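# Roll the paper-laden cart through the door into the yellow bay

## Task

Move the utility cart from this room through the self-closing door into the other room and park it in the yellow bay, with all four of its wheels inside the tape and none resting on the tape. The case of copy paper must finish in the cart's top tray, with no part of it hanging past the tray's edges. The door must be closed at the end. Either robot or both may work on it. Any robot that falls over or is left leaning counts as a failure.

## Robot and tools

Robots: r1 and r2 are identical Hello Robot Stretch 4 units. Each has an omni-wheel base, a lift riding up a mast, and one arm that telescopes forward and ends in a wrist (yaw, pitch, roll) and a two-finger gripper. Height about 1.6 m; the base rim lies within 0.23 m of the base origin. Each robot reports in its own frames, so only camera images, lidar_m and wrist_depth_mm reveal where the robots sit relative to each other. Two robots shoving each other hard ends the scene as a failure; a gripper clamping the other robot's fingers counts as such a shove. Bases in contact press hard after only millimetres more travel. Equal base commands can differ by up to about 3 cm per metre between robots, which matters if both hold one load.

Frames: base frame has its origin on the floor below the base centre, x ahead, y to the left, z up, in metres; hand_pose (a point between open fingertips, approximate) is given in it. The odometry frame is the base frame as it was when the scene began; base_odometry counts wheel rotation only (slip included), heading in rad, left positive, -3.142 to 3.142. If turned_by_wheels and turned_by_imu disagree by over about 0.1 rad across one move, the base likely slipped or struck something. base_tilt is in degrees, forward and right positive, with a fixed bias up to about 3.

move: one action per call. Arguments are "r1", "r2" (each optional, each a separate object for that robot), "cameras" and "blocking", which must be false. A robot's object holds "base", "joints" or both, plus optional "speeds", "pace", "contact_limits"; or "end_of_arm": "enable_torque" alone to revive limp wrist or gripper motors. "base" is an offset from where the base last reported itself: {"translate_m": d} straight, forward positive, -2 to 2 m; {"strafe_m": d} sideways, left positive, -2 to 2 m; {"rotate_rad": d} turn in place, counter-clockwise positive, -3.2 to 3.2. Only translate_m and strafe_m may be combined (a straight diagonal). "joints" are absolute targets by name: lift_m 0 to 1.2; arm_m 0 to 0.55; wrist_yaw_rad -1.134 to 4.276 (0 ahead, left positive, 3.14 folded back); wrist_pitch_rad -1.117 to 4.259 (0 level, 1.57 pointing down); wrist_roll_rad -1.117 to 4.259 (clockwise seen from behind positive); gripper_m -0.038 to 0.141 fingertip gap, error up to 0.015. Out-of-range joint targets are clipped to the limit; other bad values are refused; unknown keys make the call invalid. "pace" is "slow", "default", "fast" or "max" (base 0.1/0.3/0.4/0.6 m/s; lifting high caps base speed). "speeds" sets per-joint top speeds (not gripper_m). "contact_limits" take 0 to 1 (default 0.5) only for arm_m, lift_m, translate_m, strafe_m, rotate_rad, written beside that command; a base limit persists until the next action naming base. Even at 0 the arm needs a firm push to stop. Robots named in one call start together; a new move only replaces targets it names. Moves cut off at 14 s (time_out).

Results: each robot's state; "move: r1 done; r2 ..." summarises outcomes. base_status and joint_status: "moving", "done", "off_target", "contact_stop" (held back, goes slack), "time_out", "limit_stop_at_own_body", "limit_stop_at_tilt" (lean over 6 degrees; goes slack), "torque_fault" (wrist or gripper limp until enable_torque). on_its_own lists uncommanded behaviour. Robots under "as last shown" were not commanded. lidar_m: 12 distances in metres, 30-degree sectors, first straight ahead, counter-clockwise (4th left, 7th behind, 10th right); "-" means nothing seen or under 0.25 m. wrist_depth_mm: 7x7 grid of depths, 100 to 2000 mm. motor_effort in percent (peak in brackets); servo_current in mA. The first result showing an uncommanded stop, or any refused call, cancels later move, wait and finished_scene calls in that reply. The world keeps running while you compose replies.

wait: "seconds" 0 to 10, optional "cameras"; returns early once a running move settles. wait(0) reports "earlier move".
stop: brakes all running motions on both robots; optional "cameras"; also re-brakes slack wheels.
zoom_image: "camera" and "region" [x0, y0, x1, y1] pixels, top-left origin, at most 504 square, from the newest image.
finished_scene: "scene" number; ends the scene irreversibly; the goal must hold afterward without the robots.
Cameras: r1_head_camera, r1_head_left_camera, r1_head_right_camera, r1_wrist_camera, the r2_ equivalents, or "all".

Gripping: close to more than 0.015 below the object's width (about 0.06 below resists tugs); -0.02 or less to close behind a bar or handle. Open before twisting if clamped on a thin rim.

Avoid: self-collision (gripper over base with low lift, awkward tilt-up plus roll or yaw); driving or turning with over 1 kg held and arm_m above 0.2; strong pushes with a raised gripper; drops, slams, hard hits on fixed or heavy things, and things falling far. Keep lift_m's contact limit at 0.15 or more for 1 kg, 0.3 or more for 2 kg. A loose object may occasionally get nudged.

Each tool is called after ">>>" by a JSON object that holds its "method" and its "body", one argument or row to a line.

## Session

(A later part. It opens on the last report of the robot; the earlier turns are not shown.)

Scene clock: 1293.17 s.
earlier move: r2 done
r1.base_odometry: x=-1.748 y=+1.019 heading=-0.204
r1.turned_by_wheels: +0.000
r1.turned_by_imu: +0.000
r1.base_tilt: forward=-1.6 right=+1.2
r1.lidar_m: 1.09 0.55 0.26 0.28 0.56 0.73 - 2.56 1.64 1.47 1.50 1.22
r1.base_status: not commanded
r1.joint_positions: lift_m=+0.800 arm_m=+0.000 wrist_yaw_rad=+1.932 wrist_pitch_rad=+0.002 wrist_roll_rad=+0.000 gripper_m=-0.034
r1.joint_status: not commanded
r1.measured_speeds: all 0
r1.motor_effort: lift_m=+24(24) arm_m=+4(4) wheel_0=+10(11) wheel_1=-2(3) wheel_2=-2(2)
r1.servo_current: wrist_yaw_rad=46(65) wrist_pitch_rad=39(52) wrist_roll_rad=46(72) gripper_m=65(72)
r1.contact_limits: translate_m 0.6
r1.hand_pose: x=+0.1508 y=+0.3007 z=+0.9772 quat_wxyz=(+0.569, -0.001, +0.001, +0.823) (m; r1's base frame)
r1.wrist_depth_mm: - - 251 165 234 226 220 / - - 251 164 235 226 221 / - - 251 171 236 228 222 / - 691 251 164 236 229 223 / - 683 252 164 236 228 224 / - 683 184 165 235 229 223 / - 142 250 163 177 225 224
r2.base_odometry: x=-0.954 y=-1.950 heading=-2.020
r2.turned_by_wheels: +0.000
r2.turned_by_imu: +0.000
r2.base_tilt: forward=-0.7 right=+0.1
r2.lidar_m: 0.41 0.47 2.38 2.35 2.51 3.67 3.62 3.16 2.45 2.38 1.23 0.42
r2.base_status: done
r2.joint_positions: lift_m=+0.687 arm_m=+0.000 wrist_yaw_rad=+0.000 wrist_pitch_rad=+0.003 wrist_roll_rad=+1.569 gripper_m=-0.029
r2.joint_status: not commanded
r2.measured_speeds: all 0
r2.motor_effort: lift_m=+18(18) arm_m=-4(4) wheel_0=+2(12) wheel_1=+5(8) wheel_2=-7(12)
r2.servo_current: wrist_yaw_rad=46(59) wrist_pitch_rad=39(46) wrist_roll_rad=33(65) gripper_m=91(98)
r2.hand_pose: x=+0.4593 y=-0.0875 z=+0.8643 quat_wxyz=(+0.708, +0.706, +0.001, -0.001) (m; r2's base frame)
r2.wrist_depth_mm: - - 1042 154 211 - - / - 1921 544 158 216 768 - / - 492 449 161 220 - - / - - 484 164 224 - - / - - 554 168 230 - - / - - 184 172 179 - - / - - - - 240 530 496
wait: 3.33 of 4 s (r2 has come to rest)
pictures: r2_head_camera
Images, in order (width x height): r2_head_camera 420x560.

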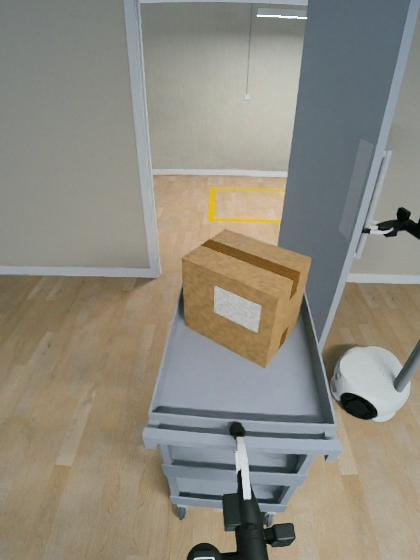

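>>> {"method": "move", "body": {
  "blocking": false,
  "r2": {"base":{"translate_m":0.25,"strafe_m":-0.06},"pace":"slow"}
}}

>>> {"method": "wait", "body": {
  "seconds": 4,
  "cameras": ["r2_head_camera"]
}}

Scene clock: 1297.80 s.
move: r2 moving
r1: as last shown
r1.lidar_m: 1.10 0.53 0.26 0.29 0.55 0.71 - 2.57 1.63 1.48 1.48 1.24
r1.motor_effort: lift_m=+24(24) arm_m=+4(4) wheel_0=+10(10) wheel_1=-3(3) wheel_2=-2(2)
r1.servo_current: wrist_yaw_rad=46(59) wrist_pitch_rad=46(46) wrist_roll_rad=72(72) gripper_m=65(65)
r1.contact_limits: translate_m 0.6
r1.wrist_depth_mm: - - 250 165 233 227 220 / - - 250 164 234 227 221 / - - 251 171 236 228 222 / - 676 253 164 235 227 223 / - 683 253 164 236 229 223 / - 683 185 164 235 229 224 / - 150 250 163 176 227 224
r2.base_odometry: x=-0.963 y=-1.960 heading=-2.020
r2.turned_by_wheels: +0.000
r2.turned_by_imu: +0.000
r2.base_tilt: forward=-0.7 right=+0.0
r2.lidar_m: 0.38 0.44 2.44 2.35 2.51 3.67 3.63 3.16 2.45 2.39 1.22 0.42
r2.base_status: translate_m moving; strafe_m moving
r2.joint_positions: lift_m=+0.687 arm_m=+0.000 wrist_yaw_rad=+0.000 wrist_pitch_rad=+0.003 wrist_roll_rad=+1.569 gripper_m=-0.029
r2.joint_status: not commanded
r2.measured_speeds: translate_m=+0.048 strafe_m=-0.012 rotate_rad=-0.002 lift_m=+0.000 arm_m=+0.000 wrist_yaw_rad=+0.000 wrist_pitch_rad=+0.000 wrist_roll_rad=+0.000
r2.motor_effort: lift_m=+18(18) arm_m=-4(4) wheel_0=+6(10) wheel_1=+6(7) wheel_2=-12(13)
r2.servo_current: wrist_yaw_rad=52(52) wrist_pitch_rad=46(46) wrist_roll_rad=39(59) gripper_m=91(98)
r2.hand_pose: x=+0.4593 y=-0.0875 z=+0.8643 quat_wxyz=(+0.708, +0.706, +0.001, -0.001) (m; r2's base frame)
r2.wrist_depth_mm: - - 1025 154 211 - - / - 1983 544 158 216 778 - / - 496 452 161 220 - - / - 1921 484 164 225 - - / - - 549 168 229 - - / - - 185 172 178 - - / - - - - 240 530 496
pictures: none

Scene clock: 1301.13 s.
earlier move: r2 done
r1.base_odometry: x=-1.748 y=+1.019 heading=-0.204
r1.turned_by_wheels: +0.000
r1.turned_by_imu: +0.000
r1.base_tilt: forward=-1.6 right=+1.3
r1.lidar_m: 1.10 0.54 0.28 0.29 0.52 0.70 - 2.55 1.66 1.49 1.50 1.24
r1.base_status: not commanded
r1.joint_positions: lift_m=+0.800 arm_m=+0.000 wrist_yaw_rad=+1.932 wrist_pitch_rad=+0.002 wrist_roll_rad=+0.000 gripper_m=-0.034
r1.joint_status: not commanded
r1.measured_speeds: all 0
r1.motor_effort: lift_m=+24(24) arm_m=+4(4) wheel_0=+10(10) wheel_1=-2(3) wheel_2=-2(2)
r1.servo_current: wrist_yaw_rad=52(72) wrist_pitch_rad=39(52) wrist_roll_rad=39(85) gripper_m=65(72)
r1.contact_limits: translate_m 0.6
r1.hand_pose: x=+0.1508 y=+0.3007 z=+0.9772 quat_wxyz=(+0.569, -0.001, +0.001, +0.823) (m; r1's base frame)
r1.wrist_depth_mm: - - 249 165 234 226 221 / - - 251 164 235 226 222 / - - 251 171 235 228 223 / - - 251 164 236 228 224 / 1008 - 252 164 236 228 224 / - - 183 165 234 228 224 / 634 142 251 163 177 227 224
r2.base_odometry: x=-1.117 y=-2.149 heading=-2.020
r2.turned_by_wheels: +0.000
r2.turned_by_imu: +0.000
r2.base_tilt: forward=-0.7 right=+0.1
r2.lidar_m: 0.38 0.44 2.48 2.40 2.58 3.74 3.92 3.09 2.40 2.34 0.95 0.42
r2.base_status: done
r2.joint_positions: lift_m=+0.687 arm_m=+0.000 wrist_yaw_rad=+0.000 wrist_pitch_rad=+0.003 wrist_roll_rad=+1.569 gripper_m=-0.029
r2.joint_status: not commanded
r2.measured_speeds: all 0
r2.motor_effort: lift_m=+18(18) arm_m=-4(4) wheel_0=+2(10) wheel_1=+3(7) wheel_2=-7(13)
r2.servo_current: wrist_yaw_rad=46(59) wrist_pitch_rad=46(52) wrist_roll_rad=52(59) gripper_m=91(104)
r2.hand_pose: x=+0.4593 y=-0.0875 z=+0.8643 quat_wxyz=(+0.708, +0.706, +0.001, -0.001) (m; r2's base frame)
r2.wrist_depth_mm: - - - 154 212 - - / - - 539 158 215 768 - / 1708 - 452 161 220 - - / 1808 - 484 164 225 - - / - - 549 168 230 - - / - - 183 172 179 - - / - - - - 240 525 492
wait: 3.33 of 4 s (r2 has come to rest)
pictures: r2_head_camera
Images, in order (width x height): r2_head_camera 420x560.

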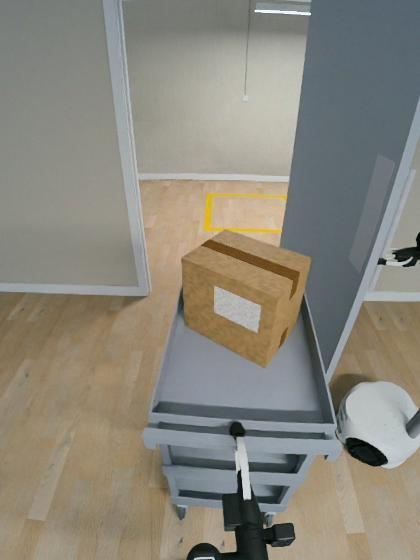

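>>> {"method": "move", "body": {
  "blocking": false,
  "r2": {"base":{"translate_m":0.1,"strafe_m":-0.12},"pace":"slow"}
}}

>>> {"method": "wait", "body": {
  "seconds": 4,
  "cameras": ["r2_head_camera"]
}}

Scene clock: 1313.67 s.
move: r2 moving
r1: as last shown
r1.base_tilt: forward=-1.6 right=+1.2
r1.lidar_m: 1.09 0.55 0.26 0.29 0.52 0.67 - 2.57 1.62 1.49 1.48 1.23
r1.motor_effort: lift_m=+24(24) arm_m=+4(4) wheel_0=+10(10) wheel_1=-3(3) wheel_2=-2(2)
r1.servo_current: wrist_yaw_rad=59(59) wrist_pitch_rad=46(52) wrist_roll_rad=52(59) gripper_m=65(65)
r1.contact_limits: translate_m 0.6
r1.wrist_depth_mm: - - 249 164 234 226 222 / - - 249 164 234 227 222 / - - 250 171 235 227 222 / - - 251 164 235 228 223 / 991 - 252 164 235 228 224 / - - 183 165 234 229 224 / 627 142 251 163 177 226 224
r2.base_odometry: x=-1.129 y=-2.152 heading=-2.020
r2.turned_by_wheels: -0.001
r2.turned_by_imu: +0.000
r2.base_tilt: forward=-0.7 right=+0.1
r2.lidar_m: 0.41 0.47 2.48 2.41 2.59 3.74 3.89 3.12 2.40 2.33 0.97 0.40
r2.base_status: translate_m moving; strafe_m moving
r2.joint_positions: lift_m=+0.687 arm_m=+0.000 wrist_yaw_rad=+0.000 wrist_pitch_rad=+0.003 wrist_roll_rad=+1.569 gripper_m=-0.029
r2.joint_status: not commanded
r2.measured_speeds: translate_m=+0.032 strafe_m=-0.039 rotate_rad=-0.001 lift_m=+0.000 arm_m=+0.000 wrist_yaw_rad=+0.000 wrist_pitch_rad=+0.000 wrist_roll_rad=+0.000
r2.motor_effort: lift_m=+18(18) arm_m=-3(4) wheel_0=+9(10) wheel_1=-6(7) wheel_2=-10(12)
r2.servo_current: wrist_yaw_rad=46(52) wrist_pitch_rad=46(46) wrist_roll_rad=39(52) gripper_m=91(91)
r2.hand_pose: x=+0.4593 y=-0.0876 z=+0.8643 quat_wxyz=(+0.708, +0.706, +0.001, -0.001) (m; r2's base frame)
r2.wrist_depth_mm: - - - 153 210 - - / - - 564 156 214 759 - / 1756 - 452 160 220 - - / 1708 - 484 163 224 - - / - - 554 168 230 - - / - - 186 171 179 - - / - - - - 239 530 492
pictures: none

Scene clock: 1316.00 s.
earlier move: r2 done
r1.base_odometry: x=-1.748 y=+1.019 heading=-0.204
r1.turned_by_wheels: +0.000
r1.turned_by_imu: +0.000
r1.base_tilt: forward=-1.6 right=+1.2
r1.lidar_m: 1.10 0.52 0.25 0.28 0.45 0.77 - 2.55 1.64 1.47 1.48 1.23
r1.base_status: not commanded
r1.joint_positions: lift_m=+0.800 arm_m=+0.000 wrist_yaw_rad=+1.932 wrist_pitch_rad=+0.002 wrist_roll_rad=+0.000 gripper_m=-0.034
r1.joint_status: not commanded
r1.measured_speeds: all 0
r1.motor_effort: lift_m=+24(24) arm_m=+4(4) wheel_0=+9(10) wheel_1=-3(3) wheel_2=-2(2)
r1.servo_current: wrist_yaw_rad=33(65) wrist_pitch_rad=46(52) wrist_roll_rad=59(72) gripper_m=65(72)
r1.contact_limits: translate_m 0.6
r1.hand_pose: x=+0.1508 y=+0.3007 z=+0.9772 quat_wxyz=(+0.569, -0.001, +0.001, +0.823) (m; r1's base frame)
r1.wrist_depth_mm: - - 249 164 234 226 220 / - - 251 165 234 225 222 / - - 250 171 234 227 222 / - - 252 164 236 228 222 / 842 - 251 164 236 229 223 / 741 - 181 165 234 229 223 / - 141 250 163 176 226 224
r2.base_odometry: x=-1.268 y=-2.187 heading=-2.020
r2.turned_by_wheels: +0.001
r2.turned_by_imu: +0.002
r2.base_tilt: forward=-0.6 right=+0.0
r2.lidar_m: 0.41 0.39 2.60 2.50 2.70 3.90 3.99 2.93 2.29 2.23 0.83 0.44
r2.base_status: done
r2.joint_positions: lift_m=+0.687 arm_m=+0.000 wrist_yaw_rad=+0.002 wrist_pitch_rad=+0.003 wrist_roll_rad=+1.569 gripper_m=-0.029
r2.joint_status: not commanded
r2.measured_speeds: all 0
r2.motor_effort: lift_m=+17(18) arm_m=-4(4) wheel_0=+7(15) wheel_1=-5(7) wheel_2=-2(12)
r2.servo_current: wrist_yaw_rad=52(65) wrist_pitch_rad=39(46) wrist_roll_rad=46(65) gripper_m=91(98)
r2.hand_pose: x=+0.4595 y=-0.0869 z=+0.8643 quat_wxyz=(+0.708, +0.706, +0.002, +0.000) (m; r2's base frame)
r2.wrist_depth_mm: - - - 168 227 - - / - - - 169 228 - - / - - 517 170 229 - - / 1708 - 466 171 230 - - / - - 521 172 232 - - / 1708 - 187 173 179 - - / - - - - 235 120 -
wait: 2.33 of 4 s (r2 has come to rest)
pictures: r2_head_camera
Images, in order (width x height): r2_head_camera 420x560.

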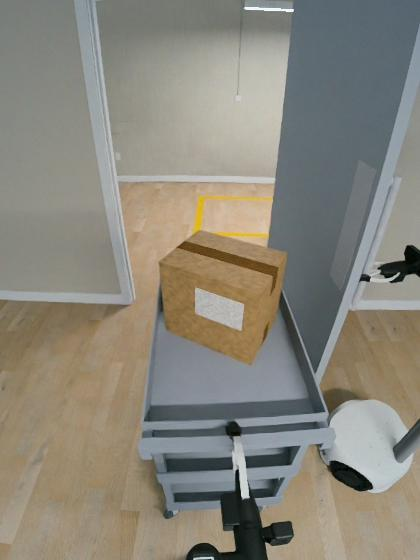

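>>> {"method": "move", "body": {
  "blocking": false,
  "r2": {"base":{"translate_m":0.22,"strafe_m":0.0},"pace":"slow"}
}}

>>> {"method": "wait", "body": {
  "seconds": 4,
  "cameras": ["r2_head_camera"]
}}

Scene clock: 1322.73 s.
move: r2 moving
r1: as last shown
r1.lidar_m: 1.10 0.52 0.26 0.31 0.44 0.76 - 2.59 1.63 1.46 1.49 1.24
r1.motor_effort: lift_m=+24(24) arm_m=+4(4) wheel_0=+9(10) wheel_1=-2(3) wheel_2=-2(2)
r1.servo_current: wrist_yaw_rad=59(59) wrist_pitch_rad=39(46) wrist_roll_rad=46(59) gripper_m=59(72)
r1.contact_limits: translate_m 0.6
r1.wrist_depth_mm: - - 250 165 235 226 221 / - - 250 165 235 226 221 / - - 251 171 235 228 222 / - - 251 164 235 228 223 / 854 - 252 164 236 228 224 / 741 - 181 165 234 229 224 / - 141 251 163 176 227 224
r2.base_odometry: x=-1.273 y=-2.198 heading=-2.019
r2.turned_by_wheels: +0.000
r2.turned_by_imu: +0.001
r2.base_tilt: forward=-0.7 right=+0.1
r2.lidar_m: 0.39 0.41 2.54 2.52 2.68 3.90 4.01 2.97 2.28 2.23 0.82 0.43
r2.base_status: translate_m moving; strafe_m moving
r2.joint_positions: lift_m=+0.687 arm_m=+0.000 wrist_yaw_rad=+0.002 wrist_pitch_rad=+0.003 wrist_roll_rad=+1.569 gripper_m=-0.029
r2.joint_status: not commanded
r2.measured_speeds: translate_m=+0.049 strafe_m=+0.000 rotate_rad=-0.002 lift_m=+0.000 arm_m=+0.000 wrist_yaw_rad=-0.003 wrist_pitch_rad=+0.000 wrist_roll_rad=+0.000
r2.motor_effort: lift_m=+18(18) arm_m=-4(4) wheel_0=+8(12) wheel_1=+9(9) wheel_2=-10(11)
r2.servo_current: wrist_yaw_rad=52(59) wrist_pitch_rad=46(46) wrist_roll_rad=39(59) gripper_m=85(98)
r2.hand_pose: x=+0.4595 y=-0.0869 z=+0.8643 quat_wxyz=(+0.708, +0.706, +0.002, +0.000) (m; r2's base frame)
r2.wrist_depth_mm: - - 691 170 230 - - / - - - 171 230 - - / - - 539 171 232 831 - / 1618 - 462 172 231 - - / 1756 - 508 172 233 - - / 1708 - 187 172 179 - - / - - - - 232 120 -
pictures: none

Scene clock: 1325.70 s.
earlier move: r2 done
r1.base_odometry: x=-1.748 y=+1.019 heading=-0.204
r1.turned_by_wheels: +0.000
r1.turned_by_imu: +0.000
r1.base_tilt: forward=-1.6 right=+1.3
r1.lidar_m: 1.11 0.54 0.26 0.28 0.44 0.72 - 2.57 1.60 1.48 1.50 1.21
r1.base_status: not commanded
r1.joint_positions: lift_m=+0.800 arm_m=+0.000 wrist_yaw_rad=+1.932 wrist_pitch_rad=+0.002 wrist_roll_rad=+0.000 gripper_m=-0.034
r1.joint_status: not commanded
r1.measured_speeds: all 0
r1.motor_effort: lift_m=+24(24) arm_m=+4(4) wheel_0=+9(11) wheel_1=-2(3) wheel_2=-2(2)
r1.servo_current: wrist_yaw_rad=59(65) wrist_pitch_rad=39(52) wrist_roll_rad=52(65) gripper_m=65(72)
r1.contact_limits: translate_m 0.6
r1.hand_pose: x=+0.1508 y=+0.3007 z=+0.9772 quat_wxyz=(+0.569, -0.001, +0.001, +0.823) (m; r1's base frame)
r1.wrist_depth_mm: - - 250 165 233 226 221 / - - 250 164 235 227 220 / - - 251 170 236 228 222 / - - 251 164 235 228 222 / 809 - 252 164 236 228 224 / - 699 182 164 234 229 224 / - 142 251 163 177 226 224
r2.base_odometry: x=-1.364 y=-2.385 heading=-2.020
r2.turned_by_wheels: +0.000
r2.turned_by_imu: -0.001
r2.base_tilt: forward=-0.7 right=+0.1
r2.lidar_m: 0.38 0.42 2.56 2.49 2.67 3.87 - 2.99 2.30 2.24 0.67 0.42
r2.base_status: done
r2.joint_positions: lift_m=+0.687 arm_m=+0.000 wrist_yaw_rad=-0.002 wrist_pitch_rad=+0.003 wrist_roll_rad=+1.569 gripper_m=-0.029
r2.joint_status: not commanded
r2.measured_speeds: all 0
r2.motor_effort: lift_m=+18(18) arm_m=-3(4) wheel_0=+0(12) wheel_1=+5(9) wheel_2=-7(13)
r2.servo_current: wrist_yaw_rad=59(65) wrist_pitch_rad=46(46) wrist_roll_rad=52(59) gripper_m=91(98)
r2.hand_pose: x=+0.4591 y=-0.0880 z=+0.8643 quat_wxyz=(+0.708, +0.706, +0.000, -0.002) (m; r2's base frame)
r2.wrist_depth_mm: - - - 160 218 - - / - - 585 163 220 - - / - - 473 165 224 - - / - - 477 167 227 - - / - - 539 170 231 - - / - - 185 172 179 - - / - 137 - - 236 517 492
wait: 2.97 of 4 s (r2 has come to rest)
pictures: r2_head_camera
Images, in order (width x height): r2_head_camera 420x560.

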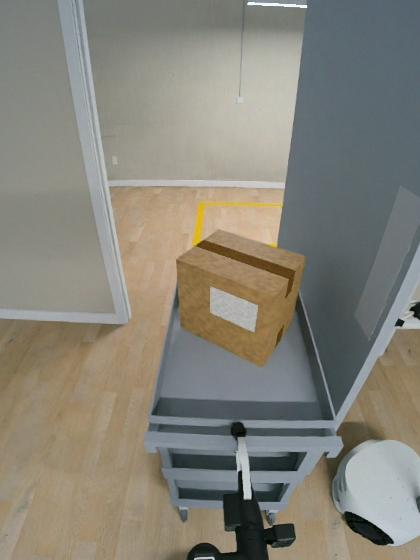

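>>> {"method": "move", "body": {
  "blocking": false,
  "r2": {"base":{"translate_m":-0.6,"strafe_m":0.36}}
}}

>>> {"method": "wait", "body": {
  "seconds": 5
}}

>>> {"method": "move", "body": {
  "blocking": false,
  "r2": {"base":{"translate_m":-0.8,"strafe_m":0.03}}
}}

>>> {"method": "wait", "body": {
  "seconds": 5,
  "cameras": ["r2_head_camera"]
}}

Scene clock: 1361.97 s.
move: r2 moving
r1: as last shown
r1.lidar_m: 1.10 0.52 0.26 0.29 0.44 0.73 - 2.54 1.62 1.47 1.50 1.21
r1.motor_effort: lift_m=+24(24) arm_m=+4(4) wheel_0=+10(10) wheel_1=-2(3) wheel_2=-2(2)
r1.servo_current: wrist_yaw_rad=46(72) wrist_pitch_rad=39(46) wrist_roll_rad=46(59) gripper_m=59(72)
r1.contact_limits: translate_m 0.6
r1.wrist_depth_mm: - - 251 164 233 225 221 / - - 250 165 235 228 221 / - - 250 171 235 228 222 / - - 251 164 236 228 223 / 842 - 252 164 235 229 224 / - 732 181 165 234 229 224 / - 150 251 163 176 227 224
r2.base_odometry: x=-1.334 y=-2.365 heading=-2.020
r2.turned_by_wheels: +0.000
r2.turned_by_imu: +0.001
r2.base_tilt: forward=-0.7 right=+0.1
r2.lidar_m: 0.41 0.44 2.53 2.47 2.63 3.83 4.20 3.01 2.32 2.27 0.73 0.42
r2.base_status: translate_m moving; strafe_m moving
r2.joint_positions: lift_m=+0.687 arm_m=+0.000 wrist_yaw_rad=-0.002 wrist_pitch_rad=+0.003 wrist_roll_rad=+1.569 gripper_m=-0.029
r2.joint_status: not commanded
r2.measured_speeds: translate_m=-0.121 strafe_m=+0.072 rotate_rad=-0.001 lift_m=+0.000 arm_m=+0.000 wrist_yaw_rad=+0.000 wrist_pitch_rad=+0.000 wrist_roll_rad=+0.000
r2.motor_effort: lift_m=+18(18) arm_m=-4(4) wheel_0=-16(16) wheel_1=+5(6) wheel_2=+13(14)
r2.servo_current: wrist_yaw_rad=52(52) wrist_pitch_rad=39(46) wrist_roll_rad=46(59) gripper_m=85(98)
r2.hand_pose: x=+0.4591 y=-0.0880 z=+0.8643 quat_wxyz=(+0.708, +0.706, +0.000, -0.002) (m; r2's base frame)
r2.wrist_depth_mm: - - - 158 216 - - / - - 574 160 219 - - / - - 462 164 223 - - / - - 480 166 227 - - / - - 544 170 230 - - / - - 184 172 179 - - / - 136 - - 239 521 484
pictures: none

Scene clock: 1365.13 s.
earlier move: r2 done
r1.base_odometry: x=-1.748 y=+1.019 heading=-0.204
r1.turned_by_wheels: +0.000
r1.turned_by_imu: +0.000
r1.base_tilt: forward=-1.6 right=+1.3
r1.lidar_m: 1.10 0.52 0.28 0.27 0.59 0.83 - 2.54 1.63 1.48 1.49 1.24
r1.base_status: not commanded
r1.joint_positions: lift_m=+0.800 arm_m=+0.000 wrist_yaw_rad=+1.932 wrist_pitch_rad=+0.002 wrist_roll_rad=+0.000 gripper_m=-0.034
r1.joint_status: not commanded
r1.measured_speeds: all 0
r1.motor_effort: lift_m=+24(24) arm_m=+4(4) wheel_0=+10(10) wheel_1=-3(3) wheel_2=-2(2)
r1.servo_current: wrist_yaw_rad=52(72) wrist_pitch_rad=39(52) wrist_roll_rad=39(72) gripper_m=59(72)
r1.contact_limits: translate_m 0.6
r1.hand_pose: x=+0.1508 y=+0.3007 z=+0.9772 quat_wxyz=(+0.569, -0.001, +0.001, +0.823) (m; r1's base frame)
r1.wrist_depth_mm: - - 250 165 233 226 221 / - - 251 164 236 227 221 / - - 251 171 236 227 222 / - 798 251 164 235 229 223 / 1229 778 252 164 236 229 223 / - 647 179 165 234 229 223 / - 151 251 163 176 227 224
r2.base_odometry: x=-0.779 y=-2.000 heading=-2.019
r2.turned_by_wheels: +0.000
r2.turned_by_imu: +0.000
r2.base_tilt: forward=-0.7 right=+0.0
r2.lidar_m: 0.43 2.41 2.24 2.18 2.34 3.41 3.58 3.37 2.62 2.56 1.35 0.36
r2.base_status: done
r2.joint_positions: lift_m=+0.687 arm_m=+0.000 wrist_yaw_rad=+0.001 wrist_pitch_rad=+0.003 wrist_roll_rad=+1.569 gripper_m=-0.029
r2.joint_status: not commanded
r2.measured_speeds: all 0
r2.motor_effort: lift_m=+17(18) arm_m=-4(4) wheel_0=-1(18) wheel_1=+4(6) wheel_2=+5(18)
r2.servo_current: wrist_yaw_rad=52(59) wrist_pitch_rad=46(46) wrist_roll_rad=59(59) gripper_m=85(98)
r2.hand_pose: x=+0.4594 y=-0.0870 z=+0.8643 quat_wxyz=(+0.708, +0.706, +0.002, -0.001) (m; r2's base frame)
r2.wrist_depth_mm: - 430 445 115 172 - - / - 402 407 124 179 - - / - 500 469 132 194 - - / - - 574 143 206 - - / - - - 153 225 1756 - / - - 185 168 174 1576 488 / - - - - - 1499 1205
wait: 3.17 of 5 s (r2 has come to rest)
pictures: none

Scene clock: 1365.63 s.
move: r2 moving
r1: as last shown
r1.base_tilt: forward=-1.6 right=+1.2
r1.lidar_m: 1.12 0.50 0.27 0.29 0.60 0.87 - 2.56 1.64 1.46 1.48 1.23
r1.motor_effort: lift_m=+24(24) arm_m=+4(4) wheel_0=+10(10) wheel_1=-2(3) wheel_2=-2(2)
r1.servo_current: wrist_yaw_rad=59(65) wrist_pitch_rad=46(46) wrist_roll_rad=52(65) gripper_m=72(72)
r1.contact_limits: translate_m 0.6
r1.wrist_depth_mm: - - 249 165 234 226 221 / - - 250 164 235 228 222 / - - 251 171 235 228 222 / - 809 252 164 236 229 222 / 1160 798 252 164 236 229 224 / - 640 180 165 235 229 224 / - 150 250 163 176 226 225
r2.base_odometry: x=-0.764 y=-1.973 heading=-2.019
r2.turned_by_wheels: +0.000
r2.turned_by_imu: +0.000
r2.base_tilt: forward=-0.6 right=+0.1
r2.lidar_m: 0.42 0.49 2.25 2.19 2.32 3.39 3.54 3.40 2.61 2.56 1.39 0.37
r2.base_status: translate_m moving; strafe_m moving
r2.joint_positions: lift_m=+0.687 arm_m=+0.000 wrist_yaw_rad=+0.001 wrist_pitch_rad=+0.003 wrist_roll_rad=+1.569 gripper_m=-0.029
r2.joint_status: not commanded
r2.measured_speeds: translate_m=-0.122 strafe_m=+0.004 rotate_rad=-0.002 lift_m=+0.000 arm_m=+0.000 wrist_yaw_rad=+0.000 wrist_pitch_rad=+0.000 wrist_roll_rad=+0.000
r2.motor_effort: lift_m=+18(18) arm_m=-4(4) wheel_0=-5(11) wheel_1=-8(9) wheel_2=+16(16)
r2.servo_current: wrist_yaw_rad=46(52) wrist_pitch_rad=46(46) wrist_roll_rad=52(59) gripper_m=85(91)
r2.hand_pose: x=+0.4594 y=-0.0870 z=+0.8643 quat_wxyz=(+0.708, +0.706, +0.002, -0.001) (m; r2's base frame)
r2.wrist_depth_mm: - 436 445 117 173 - - / - 402 407 125 182 - - / - 504 466 134 195 - - / - - 574 144 206 - - / - - - 153 226 1708 - / - - 185 169 175 1618 488 / - - - - - 1618 1205
pictures: none

Scene clock: 1369.30 s.
earlier move: r2 done
r1.base_odometry: x=-1.748 y=+1.019 heading=-0.204
r1.turned_by_wheels: +0.000
r1.turned_by_imu: +0.000
r1.base_tilt: forward=-1.6 right=+1.3
r1.lidar_m: 1.09 0.53 0.25 0.28 1.43 1.12 2.15 2.57 1.61 1.47 1.48 1.22
r1.base_status: not commanded
r1.joint_positions: lift_m=+0.800 arm_m=+0.000 wrist_yaw_rad=+1.932 wrist_pitch_rad=+0.002 wrist_roll_rad=+0.000 gripper_m=-0.034
r1.joint_status: not commanded
r1.measured_speeds: all 0
r1.motor_effort: lift_m=+24(24) arm_m=+4(4) wheel_0=+10(11) wheel_1=-2(3) wheel_2=-2(2)
r1.servo_current: wrist_yaw_rad=59(78) wrist_pitch_rad=39(52) wrist_roll_rad=59(65) gripper_m=65(72)
r1.contact_limits: translate_m 0.6
r1.hand_pose: x=+0.1508 y=+0.3007 z=+0.9772 quat_wxyz=(+0.569, -0.001, +0.001, +0.823) (m; r1's base frame)
r1.wrist_depth_mm: - - 250 164 233 226 221 / - - 250 164 234 226 220 / - - 250 171 236 228 222 / - - 252 165 234 228 222 / - - 252 164 235 228 223 / - - 183 165 234 229 224 / - - 250 163 176 226 225
r2.base_odometry: x=-0.405 y=-1.292 heading=-2.019
r2.turned_by_wheels: +0.000
r2.turned_by_imu: +0.002
r2.base_tilt: forward=-0.7 right=+0.0
r2.lidar_m: 0.39 0.44 2.25 2.21 2.34 2.80 2.72 2.91 2.58 2.51 2.70 0.43
r2.base_status: done
r2.joint_positions: lift_m=+0.687 arm_m=+0.000 wrist_yaw_rad=+0.001 wrist_pitch_rad=+0.003 wrist_roll_rad=+1.569 gripper_m=-0.029
r2.joint_status: not commanded
r2.measured_speeds: all 0
r2.motor_effort: lift_m=+18(18) arm_m=-4(4) wheel_0=-1(11) wheel_1=-3(10) wheel_2=+4(17)
r2.servo_current: wrist_yaw_rad=52(59) wrist_pitch_rad=46(52) wrist_roll_rad=52(59) gripper_m=78(98)
r2.hand_pose: x=+0.4594 y=-0.0870 z=+0.8643 quat_wxyz=(+0.708, +0.706, +0.002, -0.001) (m; r2's base frame)
r2.wrist_depth_mm: - - - 150 206 1576 - / - - 549 154 211 759 - / - 477 452 157 218 - - / - - 488 162 224 - - / - - 559 167 229 - - / - - 187 172 178 - - / - - - - 241 1464 488
wait: 3.67 of 5 s (r2 has come to rest)
pictures: r2_head_camera
Images, in order (width x height): r2_head_camera 420x560.

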